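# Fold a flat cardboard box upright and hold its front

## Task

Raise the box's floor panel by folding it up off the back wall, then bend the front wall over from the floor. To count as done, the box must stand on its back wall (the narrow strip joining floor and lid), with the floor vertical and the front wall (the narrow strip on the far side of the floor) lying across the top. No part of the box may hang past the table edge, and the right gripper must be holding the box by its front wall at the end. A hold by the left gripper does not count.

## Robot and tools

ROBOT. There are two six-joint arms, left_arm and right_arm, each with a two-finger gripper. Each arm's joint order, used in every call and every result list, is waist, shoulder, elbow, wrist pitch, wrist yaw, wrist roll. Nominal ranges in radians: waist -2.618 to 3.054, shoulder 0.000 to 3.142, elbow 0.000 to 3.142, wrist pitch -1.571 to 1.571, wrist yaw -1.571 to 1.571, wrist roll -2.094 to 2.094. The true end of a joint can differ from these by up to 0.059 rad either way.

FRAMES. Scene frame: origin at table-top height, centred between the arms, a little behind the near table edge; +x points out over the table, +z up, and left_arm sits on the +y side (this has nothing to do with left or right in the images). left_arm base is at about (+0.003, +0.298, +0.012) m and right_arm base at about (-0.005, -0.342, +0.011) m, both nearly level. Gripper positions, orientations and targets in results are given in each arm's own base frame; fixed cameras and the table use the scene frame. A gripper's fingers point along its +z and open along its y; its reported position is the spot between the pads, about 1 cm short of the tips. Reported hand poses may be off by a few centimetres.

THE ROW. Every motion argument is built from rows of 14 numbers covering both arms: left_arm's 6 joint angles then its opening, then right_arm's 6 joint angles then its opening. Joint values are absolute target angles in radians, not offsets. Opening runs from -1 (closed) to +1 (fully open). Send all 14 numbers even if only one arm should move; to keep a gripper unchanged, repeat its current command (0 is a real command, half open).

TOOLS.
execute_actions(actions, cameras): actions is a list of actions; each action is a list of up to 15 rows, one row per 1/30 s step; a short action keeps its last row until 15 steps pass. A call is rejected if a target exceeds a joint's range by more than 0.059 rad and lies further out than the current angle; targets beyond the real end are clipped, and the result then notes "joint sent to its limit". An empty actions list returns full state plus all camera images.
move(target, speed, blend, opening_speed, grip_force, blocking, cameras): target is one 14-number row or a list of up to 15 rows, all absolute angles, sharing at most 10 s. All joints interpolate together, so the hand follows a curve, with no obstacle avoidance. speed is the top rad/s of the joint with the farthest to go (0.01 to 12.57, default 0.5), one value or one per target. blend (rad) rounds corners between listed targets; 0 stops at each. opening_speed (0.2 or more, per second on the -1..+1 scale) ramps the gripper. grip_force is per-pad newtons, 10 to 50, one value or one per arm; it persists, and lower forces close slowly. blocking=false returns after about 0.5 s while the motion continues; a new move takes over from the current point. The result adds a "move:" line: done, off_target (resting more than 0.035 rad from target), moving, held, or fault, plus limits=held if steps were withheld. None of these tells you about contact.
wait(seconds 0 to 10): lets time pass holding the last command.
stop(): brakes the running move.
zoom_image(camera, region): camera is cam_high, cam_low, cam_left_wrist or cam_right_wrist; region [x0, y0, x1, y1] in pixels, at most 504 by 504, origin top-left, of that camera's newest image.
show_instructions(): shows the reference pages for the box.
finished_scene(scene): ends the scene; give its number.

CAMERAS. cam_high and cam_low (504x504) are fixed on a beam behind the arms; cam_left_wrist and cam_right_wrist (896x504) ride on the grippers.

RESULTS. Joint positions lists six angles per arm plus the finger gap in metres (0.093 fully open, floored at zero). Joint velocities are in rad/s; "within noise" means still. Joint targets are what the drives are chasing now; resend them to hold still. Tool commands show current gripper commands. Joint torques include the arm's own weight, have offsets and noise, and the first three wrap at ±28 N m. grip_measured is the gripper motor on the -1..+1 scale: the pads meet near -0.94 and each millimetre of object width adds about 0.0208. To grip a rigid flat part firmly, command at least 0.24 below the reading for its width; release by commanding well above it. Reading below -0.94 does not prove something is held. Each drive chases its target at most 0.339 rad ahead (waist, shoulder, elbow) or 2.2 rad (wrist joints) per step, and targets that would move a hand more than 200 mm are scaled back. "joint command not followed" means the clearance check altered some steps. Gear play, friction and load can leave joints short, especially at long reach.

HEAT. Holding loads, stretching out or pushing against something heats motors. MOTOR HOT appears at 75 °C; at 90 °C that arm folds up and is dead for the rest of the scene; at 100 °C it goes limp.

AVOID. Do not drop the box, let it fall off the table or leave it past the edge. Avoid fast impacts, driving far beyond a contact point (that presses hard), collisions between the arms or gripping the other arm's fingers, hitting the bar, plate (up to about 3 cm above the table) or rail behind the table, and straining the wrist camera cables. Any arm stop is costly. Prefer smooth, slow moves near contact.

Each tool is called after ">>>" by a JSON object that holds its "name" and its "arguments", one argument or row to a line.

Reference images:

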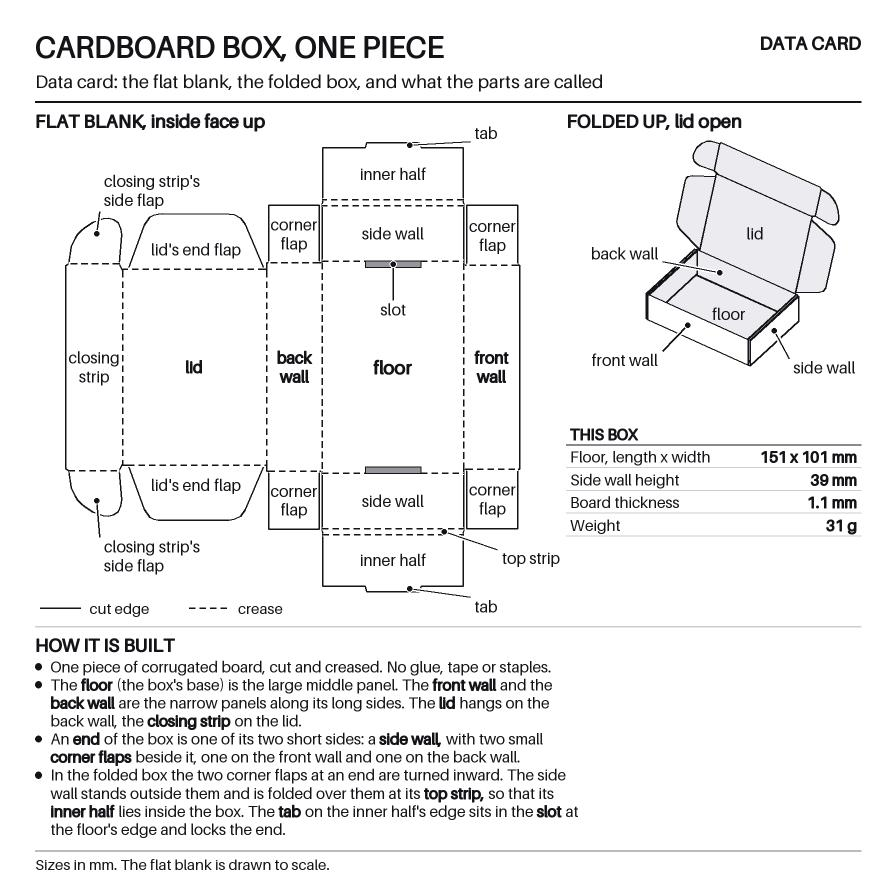

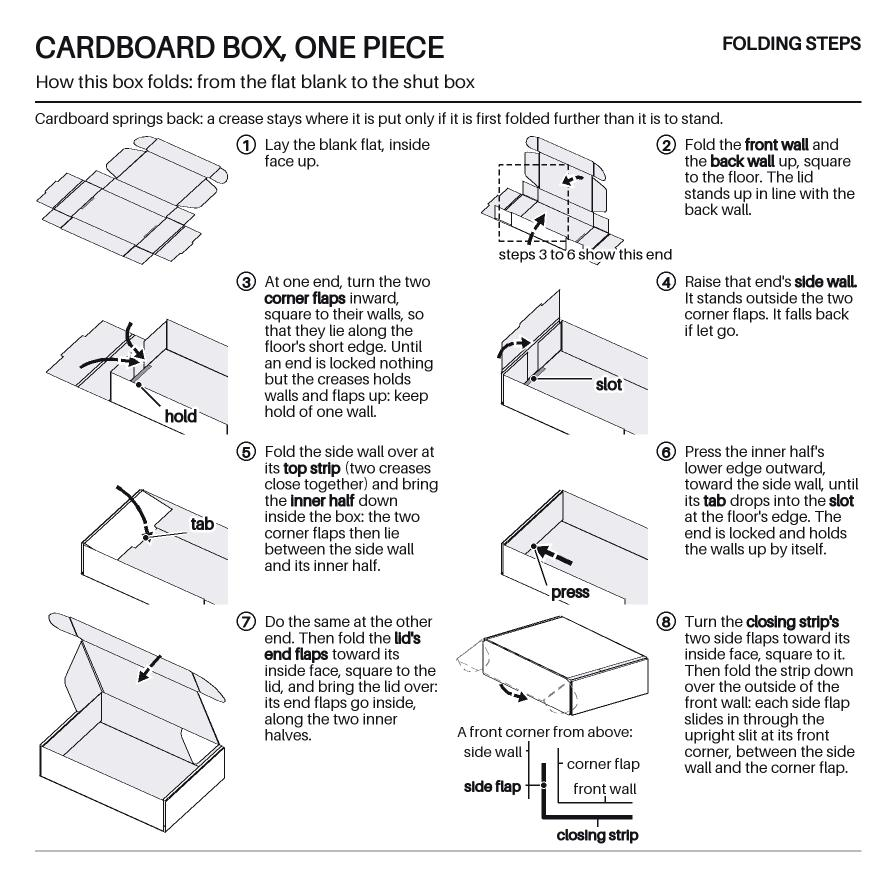

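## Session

>>> {"name": "execute_actions", "arguments": {
  "actions": []
}}

>>> {"name": "zoom_image", "arguments": {
  "camera": "cam_high",
  "region": [110, 120, 380, 390]
}}

>>> {"name": "zoom_image", "arguments": {
  "camera": "cam_low",
  "region": [180, 230, 420, 340]
}}

Scene clock: 0.00 s.
left_arm: end_effector_position=(+0.3780, +0.0030, +0.3952) grip_measured=+1.000 end_effector_quat_wxyz=(+0.700, -0.005, +0.714, +0.002) | right_arm: end_effector_position=(+0.3778, -0.0032, +0.3955) grip_measured=+1.000 end_effector_quat_wxyz=(+0.701, +0.002, +0.713, -0.006)
Joint positions: left_arm=[0.006 1.055 1.041 -0.005 -0.004 -0.004 0.093] | right_arm=[-0.006 1.055 1.041 -0.004 0.004 -0.005 0.093]
Joint velocities: within noise
Joint torques (N m): no reading
Motor temperatures (°C): left_arm=[21 23 28 27 23 22 21] | right_arm=[21 34 28 26 22 22 21]
Heat: left arm: 28 °C; right arm: 34 °C.
Joint targets: left_arm=[0.005 1.056 1.049 -0.011 -0.003 -0.004] | right_arm=[-0.005 1.048 1.053 -0.002 0.003 -0.005]
Tool commands: left_gripper/opening=+1.0 right_gripper/opening=+1.0

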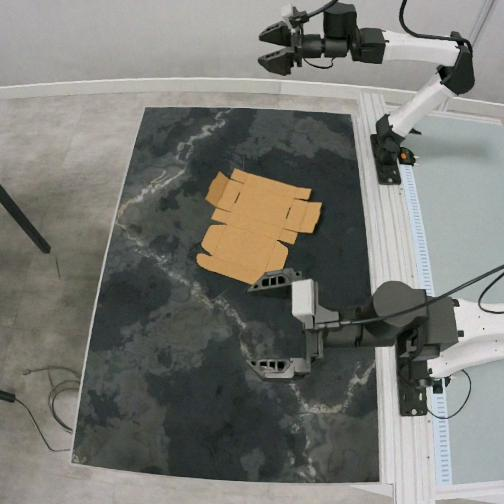

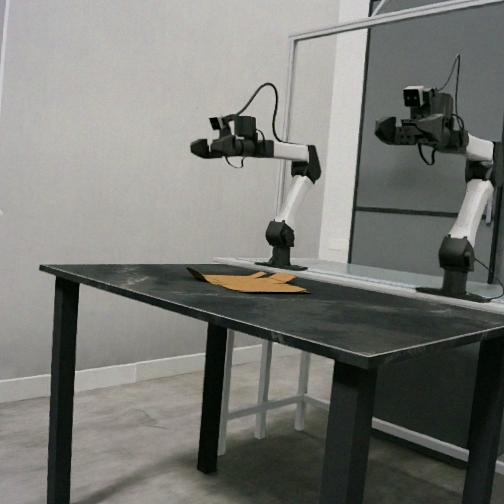

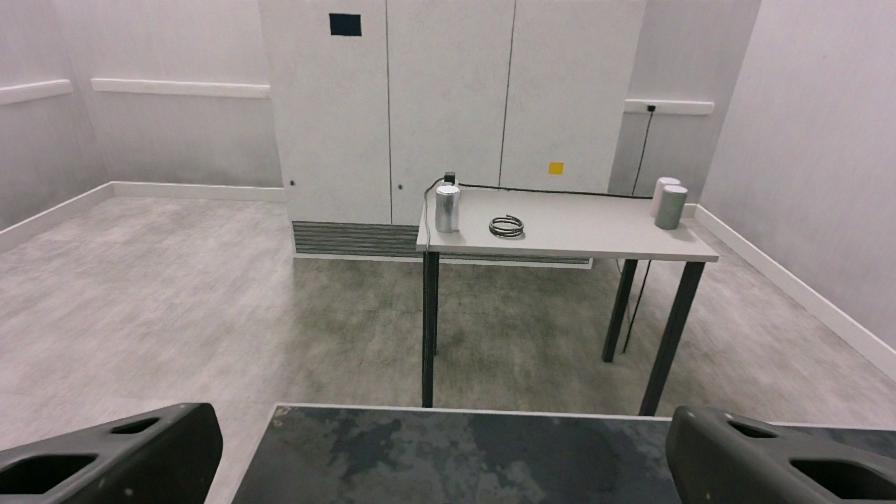

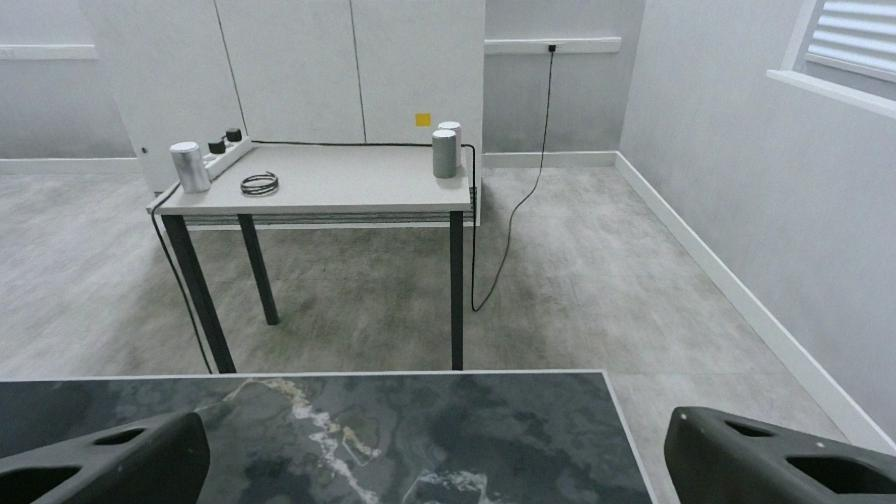

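Scaled by 1.867 from the camera's 504x504 image, which has a finer 720x720 frame.

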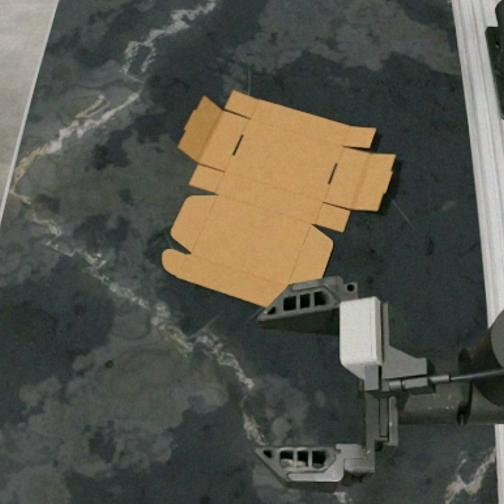

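Scaled by 2.100 from the camera's 504x504 image, which has a finer 720x720 frame.

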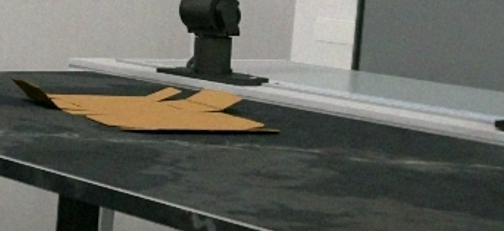

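>>> {"name": "move", "arguments": {
  "target": [0.6, 1.055, 1.041, -0.05, 0, 0, -1.0, -0.095, 1.965, 1.165, -0.69, -0.745, 0.205, -0.48],
  "speed": 0.9,
  "cameras": ["cam_high", "cam_low", "cam_right_wrist"]
}}

>>> {"name": "zoom_image", "arguments": {
  "camera": "cam_high",
  "region": [180, 100, 380, 300]
}}

>>> {"name": "zoom_image", "arguments": {
  "camera": "cam_low",
  "region": [180, 230, 300, 310]
}}

Scene clock: 10.30 s.
left_arm: end_effector_position=(+0.3126, +0.2125, +0.3952) grip_measured=-0.981 end_effector_quat_wxyz=(+0.670, -0.212, +0.682, +0.205) | right_arm: end_effector_position=(+0.3581, +0.0789, +0.0220) grip_measured=-0.478 end_effector_quat_wxyz=(+0.024, +0.122, +0.927, +0.354)
Joint positions: left_arm=[0.595 1.055 1.041 -0.005 -0.004 -0.004 0] | right_arm=[-0.091 1.953 1.141 -0.664 -0.72 0.207 0.022]
Joint torques (N m): left_arm=[0.36 -3.38 7.57 1.71 0.01 0.13] | right_arm=[0.21 -10.54 7.12 0.17 -0.64 0.05]
Heat: left arm: 30 °C; right arm: 34 °C.
Joint targets: left_arm=[0.600 1.055 1.041 -0.050 -0.001 0.000] | right_arm=[-0.094 1.965 1.164 -0.690 -0.744 0.215]
move: off_target (left_arm); left_arm: the wrist pitch is farthest, 0.045 rad from its target
Images, in order (width x height): cam_high 504x504, cam_low 504x504, cam_right_wrist 896x504.

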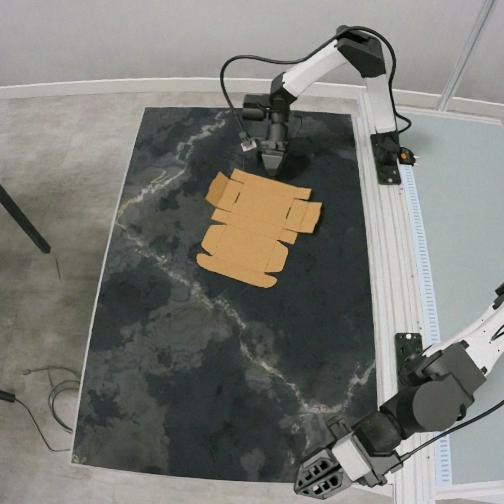

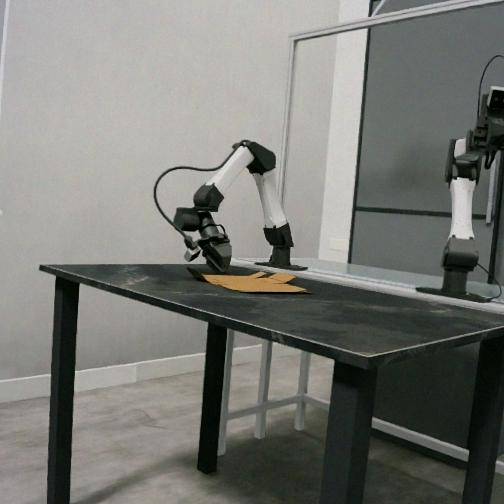

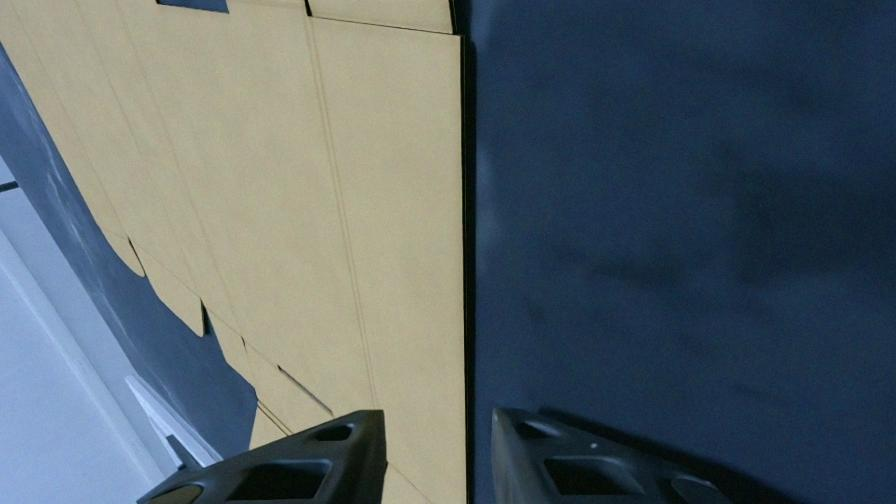

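Scaled by 2.520 from the camera's 504x504 image, which has a finer 720x720 frame.

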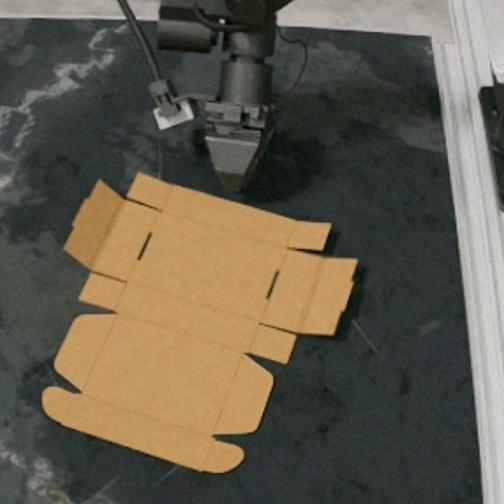

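Scaled by 4.200 from the camera's 504x504 image, which has a finer 720x720 frame.

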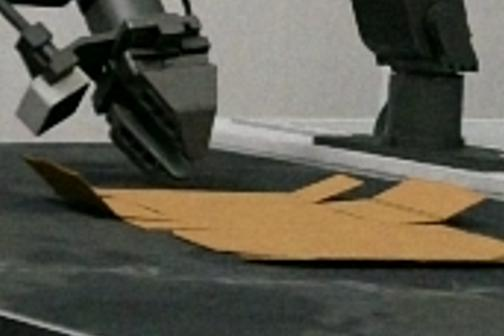

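>>> {"name": "move", "arguments": {
  "target": [0.8, 1.055, 1.041, -0.05, 0, 0, -1.0, -0.05, 1.975, 1.085, -0.515, -0.745, 0.24, -0.48],
  "speed": 0.2,
  "cameras": ["cam_low", "cam_right_wrist"]
}}

>>> {"name": "zoom_image", "arguments": {
  "camera": "cam_low",
  "region": [190, 230, 270, 300]
}}

>>> {"name": "zoom_image", "arguments": {
  "camera": "cam_right_wrist",
  "region": [350, 300, 550, 504]
}}

Scene clock: 17.97 s.
left_arm: end_effector_position=(+0.2643, +0.2702, +0.3952) grip_measured=-0.981 end_effector_quat_wxyz=(+0.646, -0.279, +0.657, +0.271) | right_arm: end_effector_position=(+0.3677, +0.0893, +0.0158) grip_measured=-0.478 end_effector_quat_wxyz=(+0.057, +0.103, +0.927, +0.357)
Joint positions: left_arm=[0.795 1.055 1.041 -0.005 -0.004 -0.004 0] | right_arm=[-0.06 1.953 1.098 -0.529 -0.721 0.231 0.022]
Joint torques (N m): left_arm=[0.38 -3.33 7.69 1.73 0.03 0.12] | right_arm=[1.4 -9.54 4.33 0.75 -0.59 0.03]
Heat: left arm: 31 °C; right arm: 36 °C.
Joint targets: left_arm=[0.800 1.055 1.041 -0.050 0.000 0.000] | right_arm=[-0.051 1.975 1.086 -0.516 -0.745 0.239]
move: off_target (left_arm); left_arm: the wrist pitch is farthest, 0.045 rad from its target
Images, in order (width x height): cam_low 504x504, cam_right_wrist 896x504.

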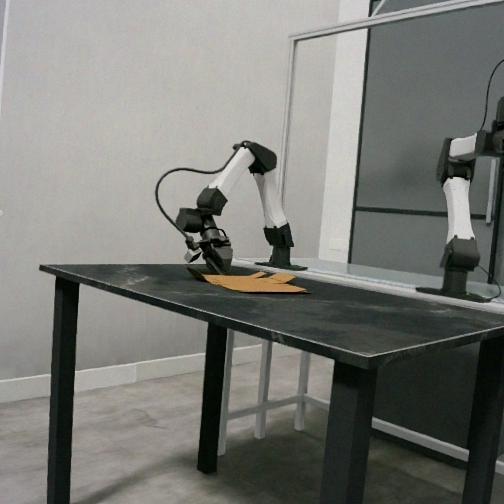

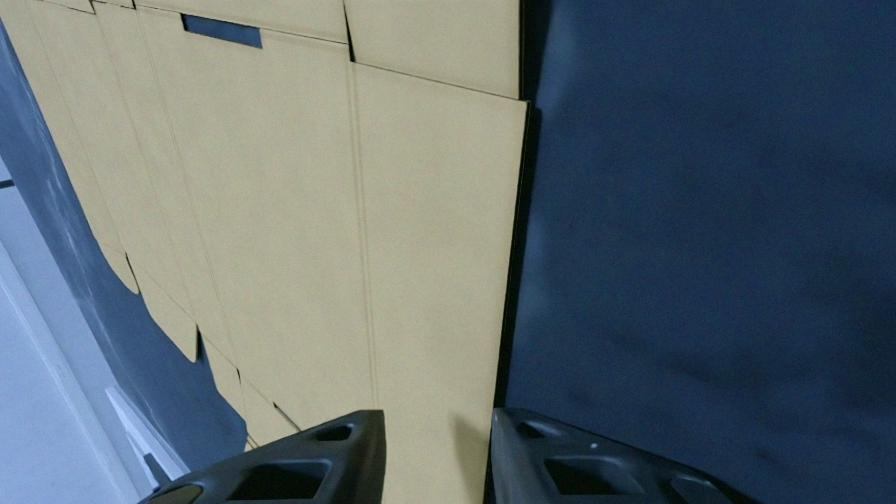

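Scaled by 6.300 from the camera's 504x504 image, which has a finer 720x720 frame.

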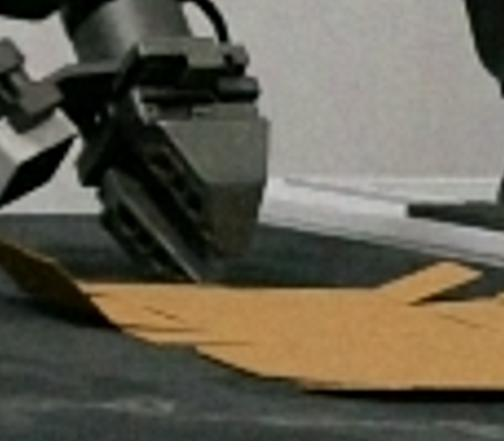

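Scaled by 2.471 from the camera's 896x504 image, which has a finer 1280x720 frame.

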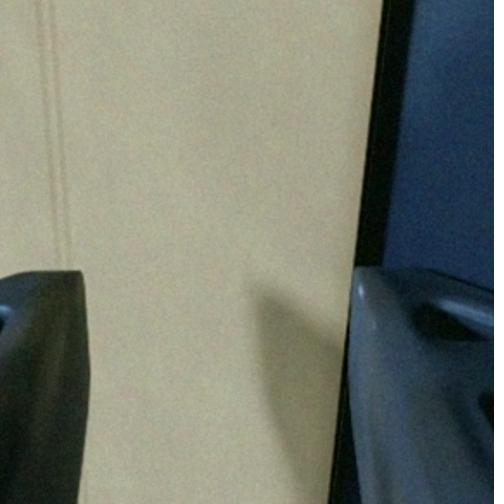

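>>> {"name": "move", "arguments": {
  "target": [
    [0.8, 1.055, 1.041, -0.05, 0, 0, -1.0, -0.045, 1.98, 1.085, -0.51, -0.785, 0.24, -0.48],
    [0.8, 1.055, 1.041, -0.05, 0, 0, -1.0, -0.045, 1.975, 1.085, -0.51, -0.785, 0.24, -0.75]
  ],
  "speed": 0.2,
  "grip_force": 20,
  "cameras": ["cam_low", "cam_right_wrist"]
}}

>>> {"name": "zoom_image", "arguments": {
  "camera": "cam_low",
  "region": [190, 230, 270, 300]
}}

>>> {"name": "zoom_image", "arguments": {
  "camera": "cam_right_wrist",
  "region": [350, 300, 550, 504]
}}

Scene clock: 22.67 s.
left_arm: end_effector_position=(+0.2643, +0.2702, +0.3952) grip_measured=-0.981 end_effector_quat_wxyz=(+0.646, -0.279, +0.657, +0.271) | right_arm: end_effector_position=(+0.3678, +0.0964, +0.0205) grip_measured=-0.748 end_effector_quat_wxyz=(+0.056, +0.097, +0.920, +0.376)
Joint positions: left_arm=[0.795 1.055 1.041 -0.005 -0.004 -0.004 0] | right_arm=[-0.054 1.953 1.098 -0.523 -0.761 0.233 0.009]
Joint torques (N m): left_arm=[0.34 -3.41 7.58 1.72 0.03 0.12] | right_arm=[1.44 -9.54 4.3 0.79 -0.62 0.03]
Heat: left arm: 32 °C; right arm: 36 °C.
Joint targets: left_arm=[0.800 1.055 1.041 -0.050 0.000 0.000] | right_arm=[-0.045 1.975 1.085 -0.510 -0.786 0.241]
grip_force (N): 20, 20
move: off_target (left_arm); left_arm: the wrist pitch is farthest, 0.045 rad from its target
Images, in order (width x height): cam_low 504x504, cam_right_wrist 896x504.

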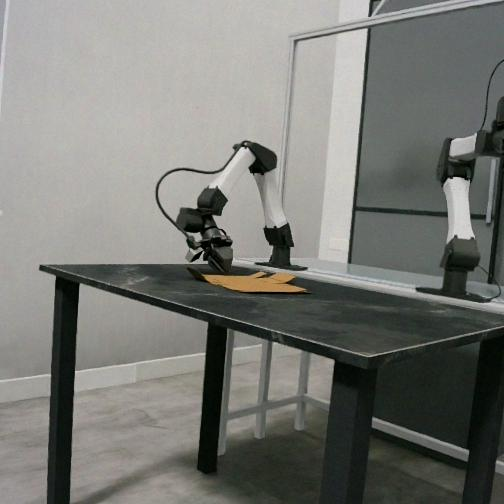

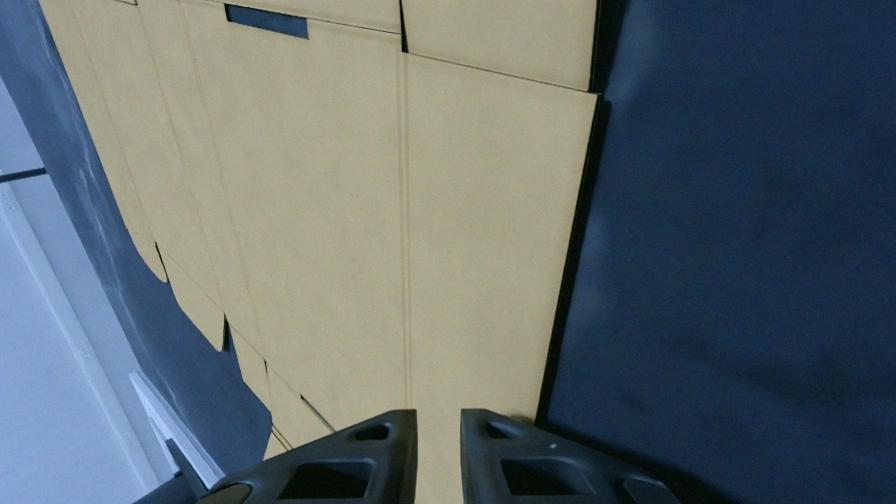

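Scaled by 6.300 from the camera's 504x504 image, which has a finer 720x720 frame.

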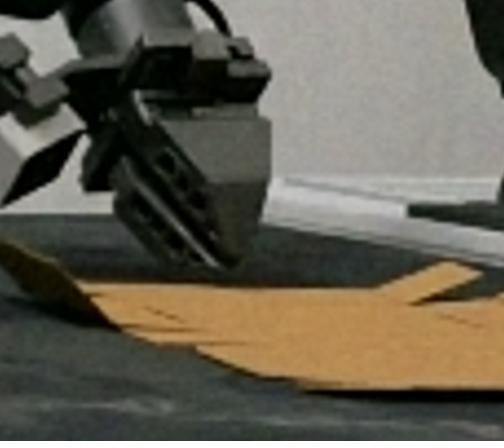

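Scaled by 2.471 from the camera's 896x504 image, which has a finer 1280x720 frame.

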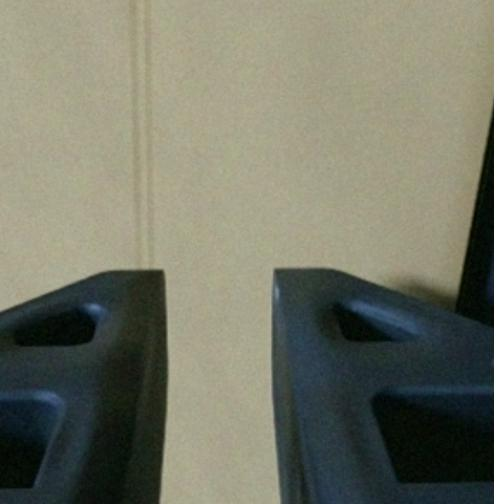

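>>> {"name": "move", "arguments": {
  "target": [
    [0.8, 1.055, 1.041, -0.05, 0, 0, -1.0, -0.09, 1.95, 1.12, -0.56, -0.74, 0.22, -0.48],
    [0.8, 1.055, 1.041, -0.05, 0, 0, -1.0, -0.09, 2.02, 1.12, -0.56, -0.74, 0.22, -0.48]
  ],
  "speed": [0.2, 0.15],
  "cameras": ["cam_low", "cam_right_wrist"]
}}

>>> {"name": "zoom_image", "arguments": {
  "camera": "cam_low",
  "region": [190, 230, 270, 300]
}}

>>> {"name": "zoom_image", "arguments": {
  "camera": "cam_right_wrist",
  "region": [350, 300, 550, 504]
}}

Scene clock: 26.17 s.
left_arm: end_effector_position=(+0.2643, +0.2702, +0.3952) grip_measured=-0.981 end_effector_quat_wxyz=(+0.646, -0.279, +0.657, +0.271) | right_arm: end_effector_position=(+0.3682, +0.0829, +0.0150) grip_measured=-0.481 end_effector_quat_wxyz=(+0.047, +0.120, +0.919, +0.374)
Joint positions: left_arm=[0.795 1.055 1.041 -0.005 -0.004 -0.004 0] | right_arm=[-0.091 1.975 1.11 -0.549 -0.76 0.231 0.022]
Joint torques (N m): left_arm=[0.29 -3.37 7.62 1.73 0.04 0.1] | right_arm=[0.55 -7.27 5.96 0.47 -0.16 -0.15]
Heat: left arm: 32 °C; right arm: 36 °C.
Joint targets: left_arm=[0.800 1.055 1.041 -0.050 0.000 0.000] | right_arm=[-0.091 2.020 1.120 -0.559 -0.740 0.219]
grip_force (N): 20, 20
move: off_target (left_arm, right_arm); left_arm: the wrist pitch is farthest, 0.045 rad from its target; right_arm: the shoulder is farthest, 0.045 rad from its target
Images, in order (width x height): cam_low 504x504, cam_right_wrist 896x504.

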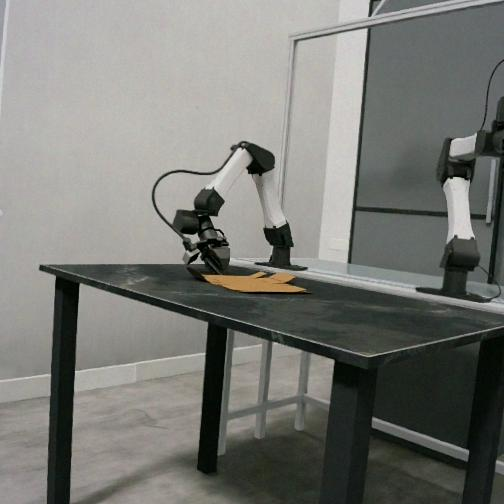

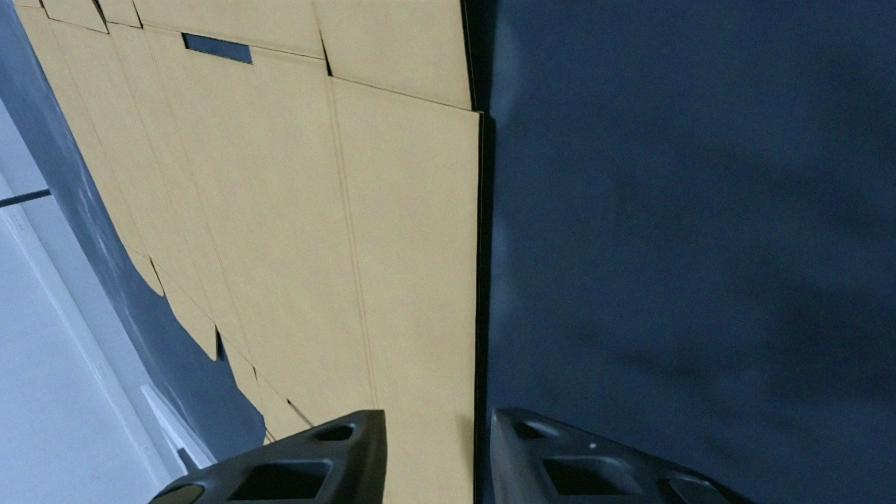

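Scaled by 6.300 from the camera's 504x504 image, which has a finer 720x720 frame.

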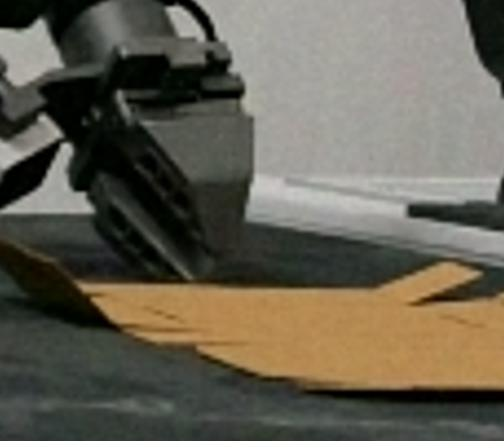

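Scaled by 2.471 from the camera's 896x504 image, which has a finer 1280x720 frame.

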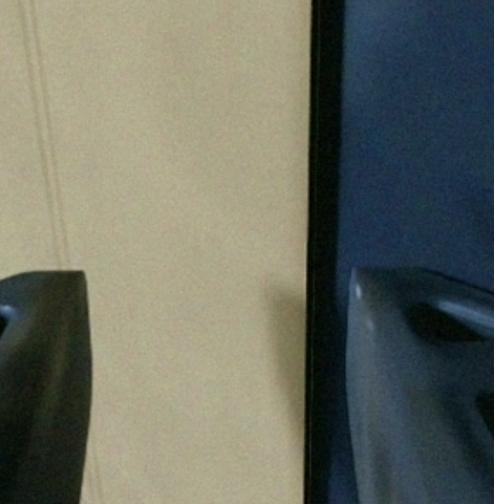

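>>> {"name": "move", "arguments": {
  "target": [0.8, 1.055, 1.041, -0.05, 0, 0, -1.0, -0.058, 2.02, 1.12, -0.55, -0.755, 0.22, -0.48],
  "speed": 0.1,
  "cameras": ["cam_low", "cam_right_wrist"]
}}

>>> {"name": "zoom_image", "arguments": {
  "camera": "cam_low",
  "region": [190, 230, 270, 300]
}}

>>> {"name": "zoom_image", "arguments": {
  "camera": "cam_right_wrist",
  "region": [350, 300, 550, 504]
}}

Scene clock: 28.73 s.
left_arm: end_effector_position=(+0.2643, +0.2702, +0.3952) grip_measured=-0.981 end_effector_quat_wxyz=(+0.646, -0.279, +0.657, +0.271) | right_arm: end_effector_position=(+0.3680, +0.0835, +0.0150) grip_measured=-0.481 end_effector_quat_wxyz=(+0.047, +0.119, +0.919, +0.374)
Joint positions: left_arm=[0.795 1.055 1.041 -0.005 -0.004 -0.004 0] | right_arm=[-0.089 1.975 1.11 -0.549 -0.76 0.231 0.022]
Joint torques (N m): left_arm=[0.31 -3.41 7.64 1.74 0.02 0.11] | right_arm=[3.54 -7.3 6 0.57 -0.31 -0.14]
Heat: left arm: 32 °C; right arm: 37 °C.
Joint targets: left_arm=[0.800 1.055 1.041 -0.050 0.000 0.000] | right_arm=[-0.058 2.020 1.120 -0.550 -0.755 0.220]
grip_force (N): 20, 20
move: off_target (left_arm, right_arm); left_arm: the wrist pitch is farthest, 0.045 rad from its target; right_arm: the shoulder is farthest, 0.045 rad from its target
Images, in order (width x height): cam_low 504x504, cam_right_wrist 896x504.

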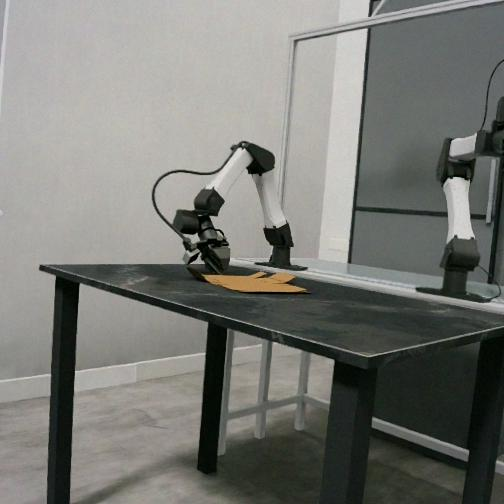

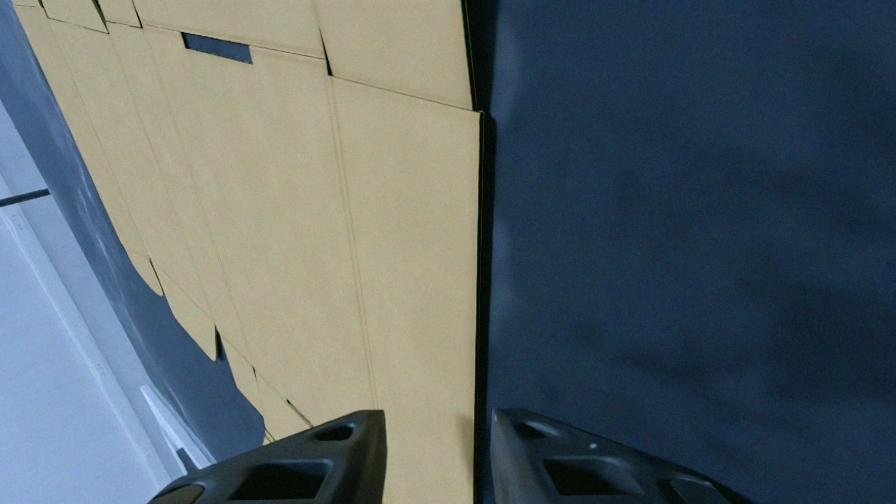

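Scaled by 6.300 from the camera's 504x504 image, which has a finer 720x720 frame.

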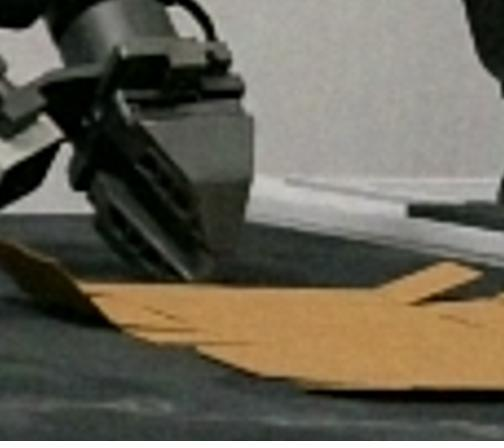

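Scaled by 2.471 from the camera's 896x504 image, which has a finer 1280x720 frame.

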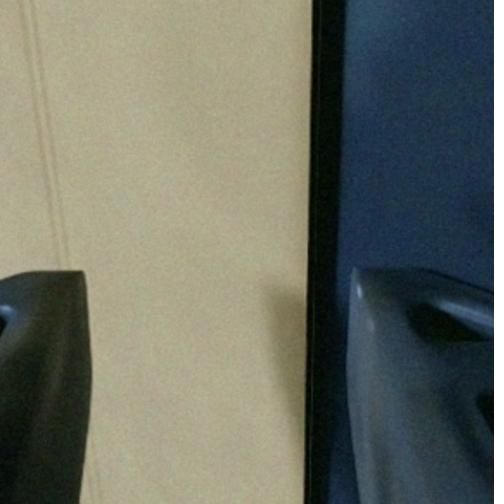

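>>> {"name": "move", "arguments": {
  "target": [0.8, 1.055, 1.041, -0.05, 0, 0, -1.0, -0.045, 1.995, 1.12, -0.55, -0.79, 0.22, -0.48],
  "speed": 0.1,
  "cameras": ["cam_low", "cam_right_wrist"]
}}

>>> {"name": "zoom_image", "arguments": {
  "camera": "cam_right_wrist",
  "region": [350, 300, 550, 504]
}}

Scene clock: 31.10 s.
left_arm: end_effector_position=(+0.2643, +0.2702, +0.3952) grip_measured=-0.981 end_effector_quat_wxyz=(+0.646, -0.279, +0.657, +0.271) | right_arm: end_effector_position=(+0.3651, +0.0990, +0.0163) grip_measured=-0.481 end_effector_quat_wxyz=(+0.040, +0.100, +0.919, +0.378)
Joint positions: left_arm=[0.795 1.055 1.041 -0.005 -0.004 -0.004 0] | right_arm=[-0.049 1.975 1.112 -0.547 -0.767 0.231 0.022]
Joint torques (N m): left_arm=[0.38 -3.41 7.61 1.72 0.02 0.13] | right_arm=[1.14 -9.84 5.89 0.55 -0.61 -0.14]
Motor temperatures (°C): left_arm=[21 24 33 31 23 22 21] | right_arm=[21 37 31 27 22 22 21]
Heat: left arm: 33 °C; right arm: 37 °C.
Joint targets: left_arm=[0.800 1.055 1.041 -0.050 0.000 0.000] | right_arm=[-0.044 1.995 1.120 -0.550 -0.791 0.220]
grip_force (N): 20, 20
move: off_target (left_arm); left_arm: the wrist pitch is farthest, 0.045 rad from its target
Images, in order (width x height): cam_low 504x504, cam_right_wrist 896x504.

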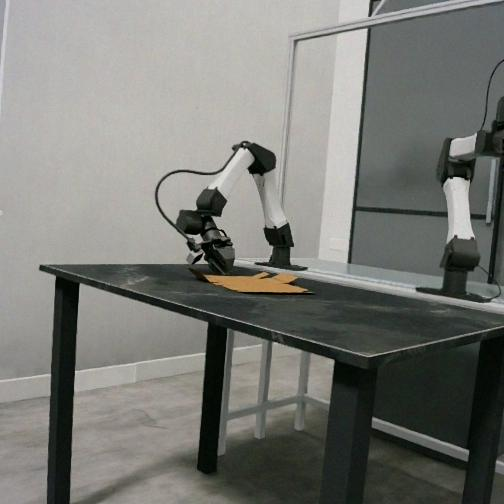

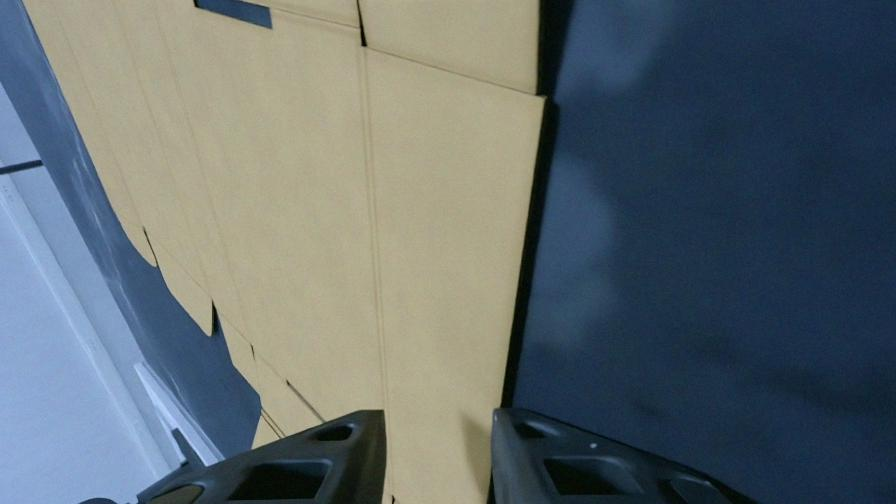

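Scaled by 2.471 from the camera's 896x504 image, which has a finer 1280x720 frame.

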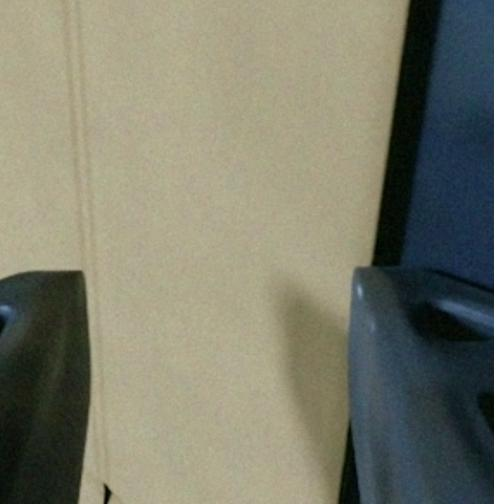

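>>> {"name": "move", "arguments": {
  "target": [
    [0.8, 1.055, 1.041, -0.05, 0, 0, -1.0, -0.075, 1.95, 1.12, -0.56, -0.655, 0.20, -0.45],
    [0.8, 1.055, 1.041, -0.05, 0, 0, -1.0, -0.075, 2.005, 1.12, -0.56, -0.655, 0.20, -0.45]
  ],
  "speed": [0.2, 0.15],
  "cameras": ["cam_right_wrist"]
}}

>>> {"name": "zoom_image", "arguments": {
  "camera": "cam_right_wrist",
  "region": [350, 300, 550, 504]
}}

Scene clock: 36.70 s.
left_arm: end_effector_position=(+0.2643, +0.2702, +0.3952) grip_measured=-0.981 end_effector_quat_wxyz=(+0.646, -0.279, +0.657, +0.271) | right_arm: end_effector_position=(+0.3648, +0.0975, +0.0153) grip_measured=-0.451 end_effector_quat_wxyz=(+0.043, +0.094, +0.922, +0.372)
Joint positions: left_arm=[0.795 1.055 1.041 -0.005 -0.004 -0.004 0] | right_arm=[-0.049 1.973 1.112 -0.55 -0.755 0.217 0.024]
Joint torques (N m): left_arm=[0.31 -3.3 7.58 1.71 0.03 0.13] | right_arm=[-0.61 -8.76 5.87 0.46 0.57 -0.19]
Heat: left arm: 33 °C; right arm: 38 °C.
Joint targets: left_arm=[0.800 1.055 1.041 -0.050 0.000 0.000] | right_arm=[-0.062 2.004 1.120 -0.561 -0.664 0.201]
grip_force (N): 20, 20
move: off_target (left_arm, right_arm); left_arm: the wrist pitch is farthest, 0.045 rad from its target; right_arm: the wrist yaw is farthest, 0.100 rad from its target
Images, in order (width x height): cam_right_wrist 896x504.

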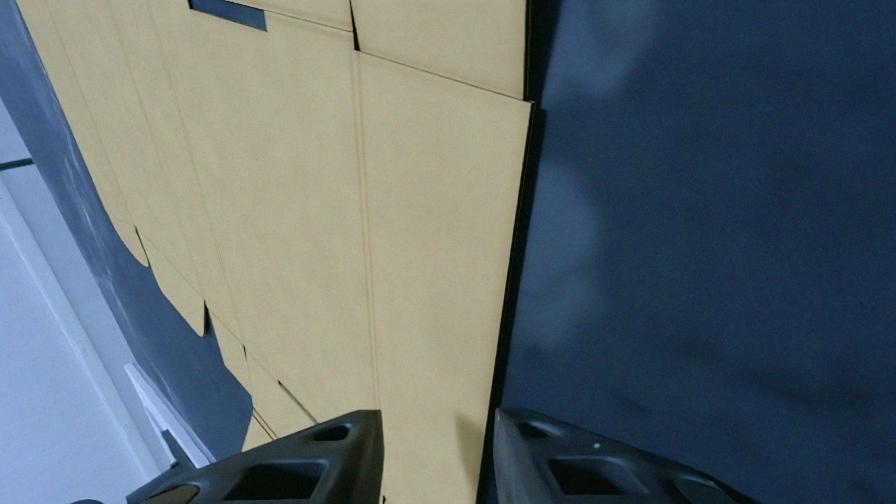

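Scaled by 2.471 from the camera's 896x504 image, which has a finer 1280x720 frame.

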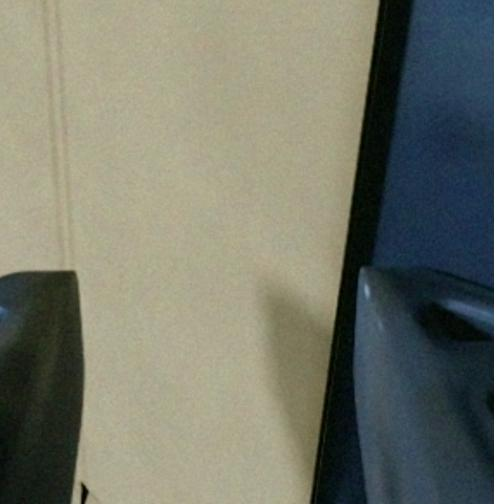

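>>> {"name": "move", "arguments": {
  "target": [
    [0.8, 1.055, 1.041, -0.05, 0, 0, -1.0, -0.075, 1.90, 1.12, -0.56, -0.65, 0.20, -0.45],
    [0.8, 1.055, 1.041, -0.05, 0, 0, -1.0, -0.06, 1.985, 1.12, -0.56, -0.65, 0.20, -0.45]
  ],
  "speed": [0.2, 0.12],
  "cameras": ["cam_right_wrist", "cam_low"]
}}

>>> {"name": "zoom_image", "arguments": {
  "camera": "cam_right_wrist",
  "region": [350, 300, 550, 504]
}}

>>> {"name": "zoom_image", "arguments": {
  "camera": "cam_low",
  "region": [190, 230, 270, 300]
}}

Scene clock: 40.13 s.
left_arm: end_effector_position=(+0.2643, +0.2702, +0.3952) grip_measured=-0.981 end_effector_quat_wxyz=(+0.646, -0.279, +0.657, +0.271) | right_arm: end_effector_position=(+0.3718, +0.0710, +0.0150) grip_measured=-0.451 end_effector_quat_wxyz=(+0.067, +0.112, +0.935, +0.330)
Joint positions: left_arm=[0.795 1.055 1.041 -0.005 -0.004 -0.004 0] | right_arm=[-0.089 1.946 1.112 -0.55 -0.665 0.214 0.024]
Joint torques (N m): left_arm=[0.35 -3.3 7.64 1.74 0.01 0.1] | right_arm=[2.03 -7.68 6.01 0.53 -0.07 -0.18]
Heat: left arm: 33 °C; right arm: 39 °C.
Joint targets: left_arm=[0.800 1.055 1.041 -0.050 0.000 0.000] | right_arm=[-0.073 1.986 1.120 -0.560 -0.641 0.199]
grip_force (N): 20, 20
move: off_target (left_arm, right_arm); left_arm: the wrist pitch is farthest, 0.045 rad from its target; right_arm: the shoulder is farthest, 0.039 rad from its target
Images, in order (width x height): cam_low 504x504, cam_right_wrist 896x504.

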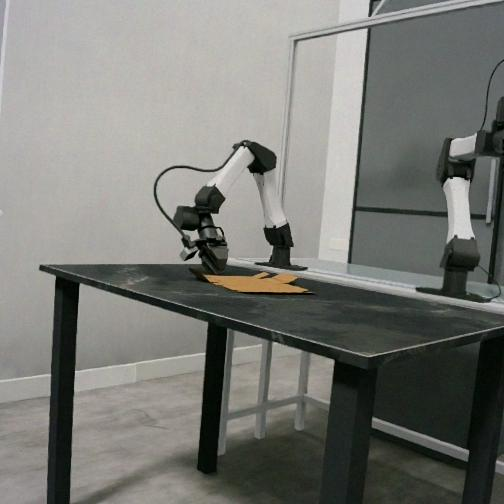

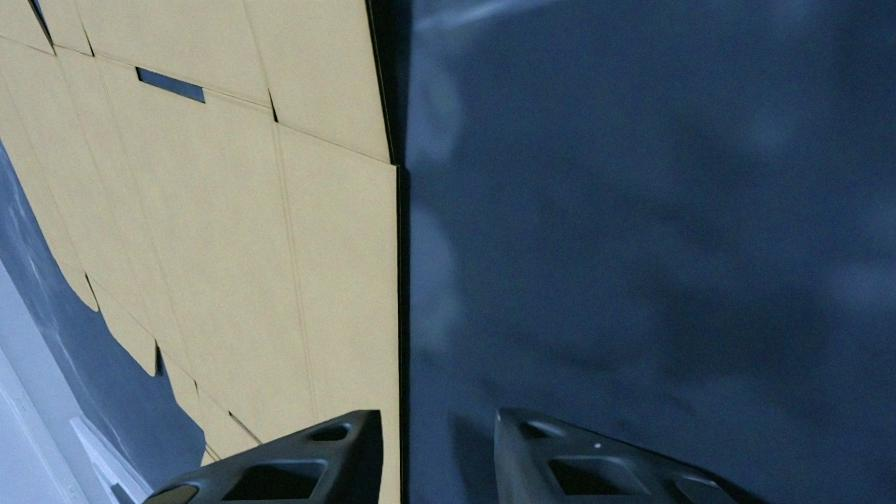

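Scaled by 2.471 from the camera's 896x504 image, which has a finer 1280x720 frame.

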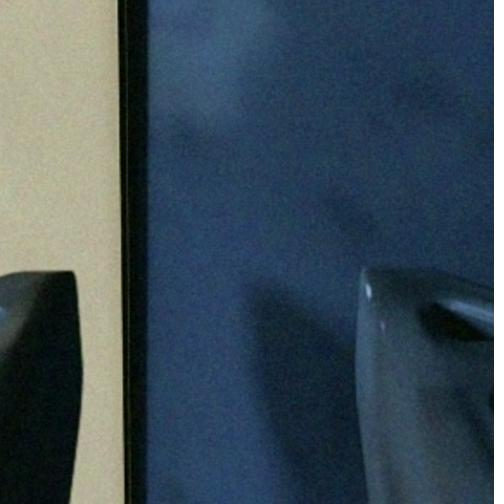

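Scaled by 6.300 from the camera's 504x504 image, which has a finer 720x720 frame.

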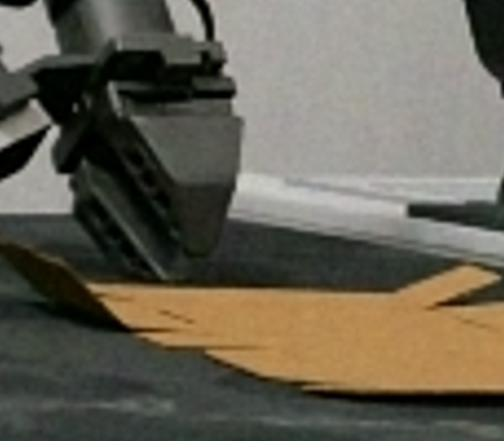

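>>> {"name": "move", "arguments": {
  "target": [
    [0.8, 1.055, 1.041, -0.05, 0, 0, -1.0, -0.085, 1.955, 1.12, -0.56, -0.65, 0.20, -0.45],
    [0.8, 1.055, 1.041, -0.05, 0, 0, -1.0, -0.02, 1.985, 1.165, -0.575, -0.65, 0.20, -0.45]
  ],
  "speed": [0.1, 0.08],
  "cameras": ["cam_right_wrist", "cam_low"]
}}

>>> {"name": "zoom_image", "arguments": {
  "camera": "cam_right_wrist",
  "region": [350, 300, 550, 504]
}}

>>> {"name": "zoom_image", "arguments": {
  "camera": "cam_low",
  "region": [190, 230, 270, 300]
}}

Scene clock: 45.47 s.
left_arm: end_effector_position=(+0.2643, +0.2702, +0.3952) grip_measured=-0.981 end_effector_quat_wxyz=(+0.646, -0.279, +0.657, +0.271) | right_arm: end_effector_position=(+0.3747, +0.0932, +0.0164) grip_measured=-0.451 end_effector_quat_wxyz=(+0.063, +0.082, +0.938, +0.331)
Joint positions: left_arm=[0.795 1.055 1.041 -0.005 -0.004 -0.004 0] | right_arm=[-0.028 1.961 1.139 -0.55 -0.663 0.214 0.024]
Joint torques (N m): left_arm=[0.35 -3.29 7.6 1.71 0.03 0.12] | right_arm=[1.32 -9.5 7.41 0.41 -0.17 -0.16]
Heat: left arm: 34 °C; right arm: 39 °C.
Joint targets: left_arm=[0.800 1.055 1.041 -0.050 0.000 0.000] | right_arm=[-0.020 1.985 1.165 -0.574 -0.649 0.200]
grip_force (N): 20, 20
move: off_target (left_arm); left_arm: the wrist pitch is farthest, 0.045 rad from its target
Images, in order (width x height): cam_low 504x504, cam_right_wrist 896x504.

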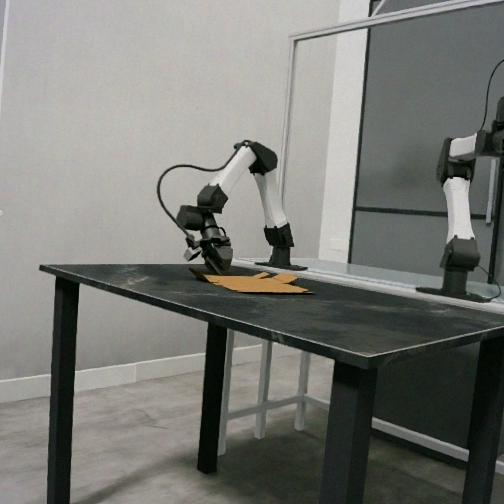

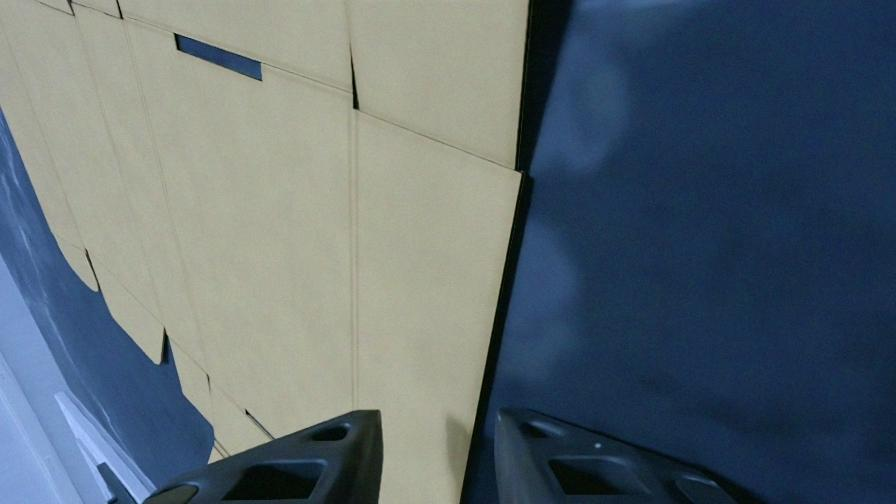

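Scaled by 2.471 from the camera's 896x504 image, which has a finer 1280x720 frame.

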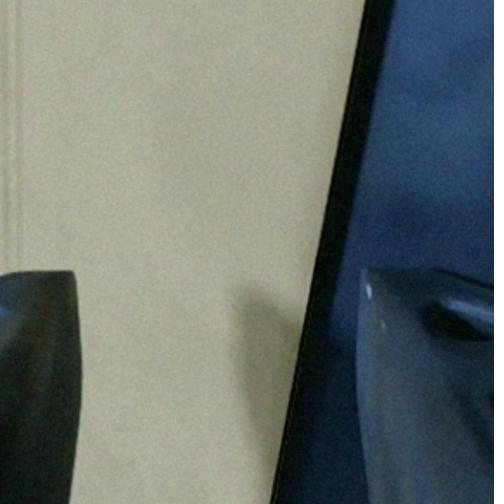

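Scaled by 6.300 from the camera's 504x504 image, which has a finer 720x720 frame.

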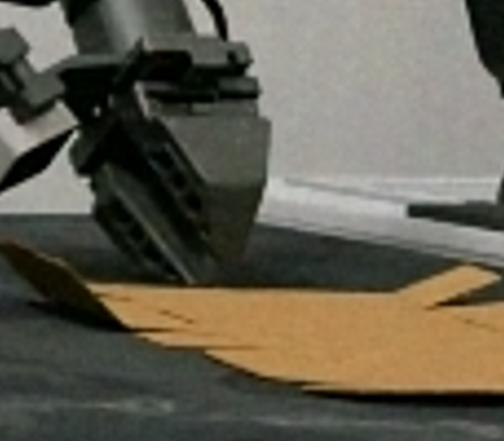

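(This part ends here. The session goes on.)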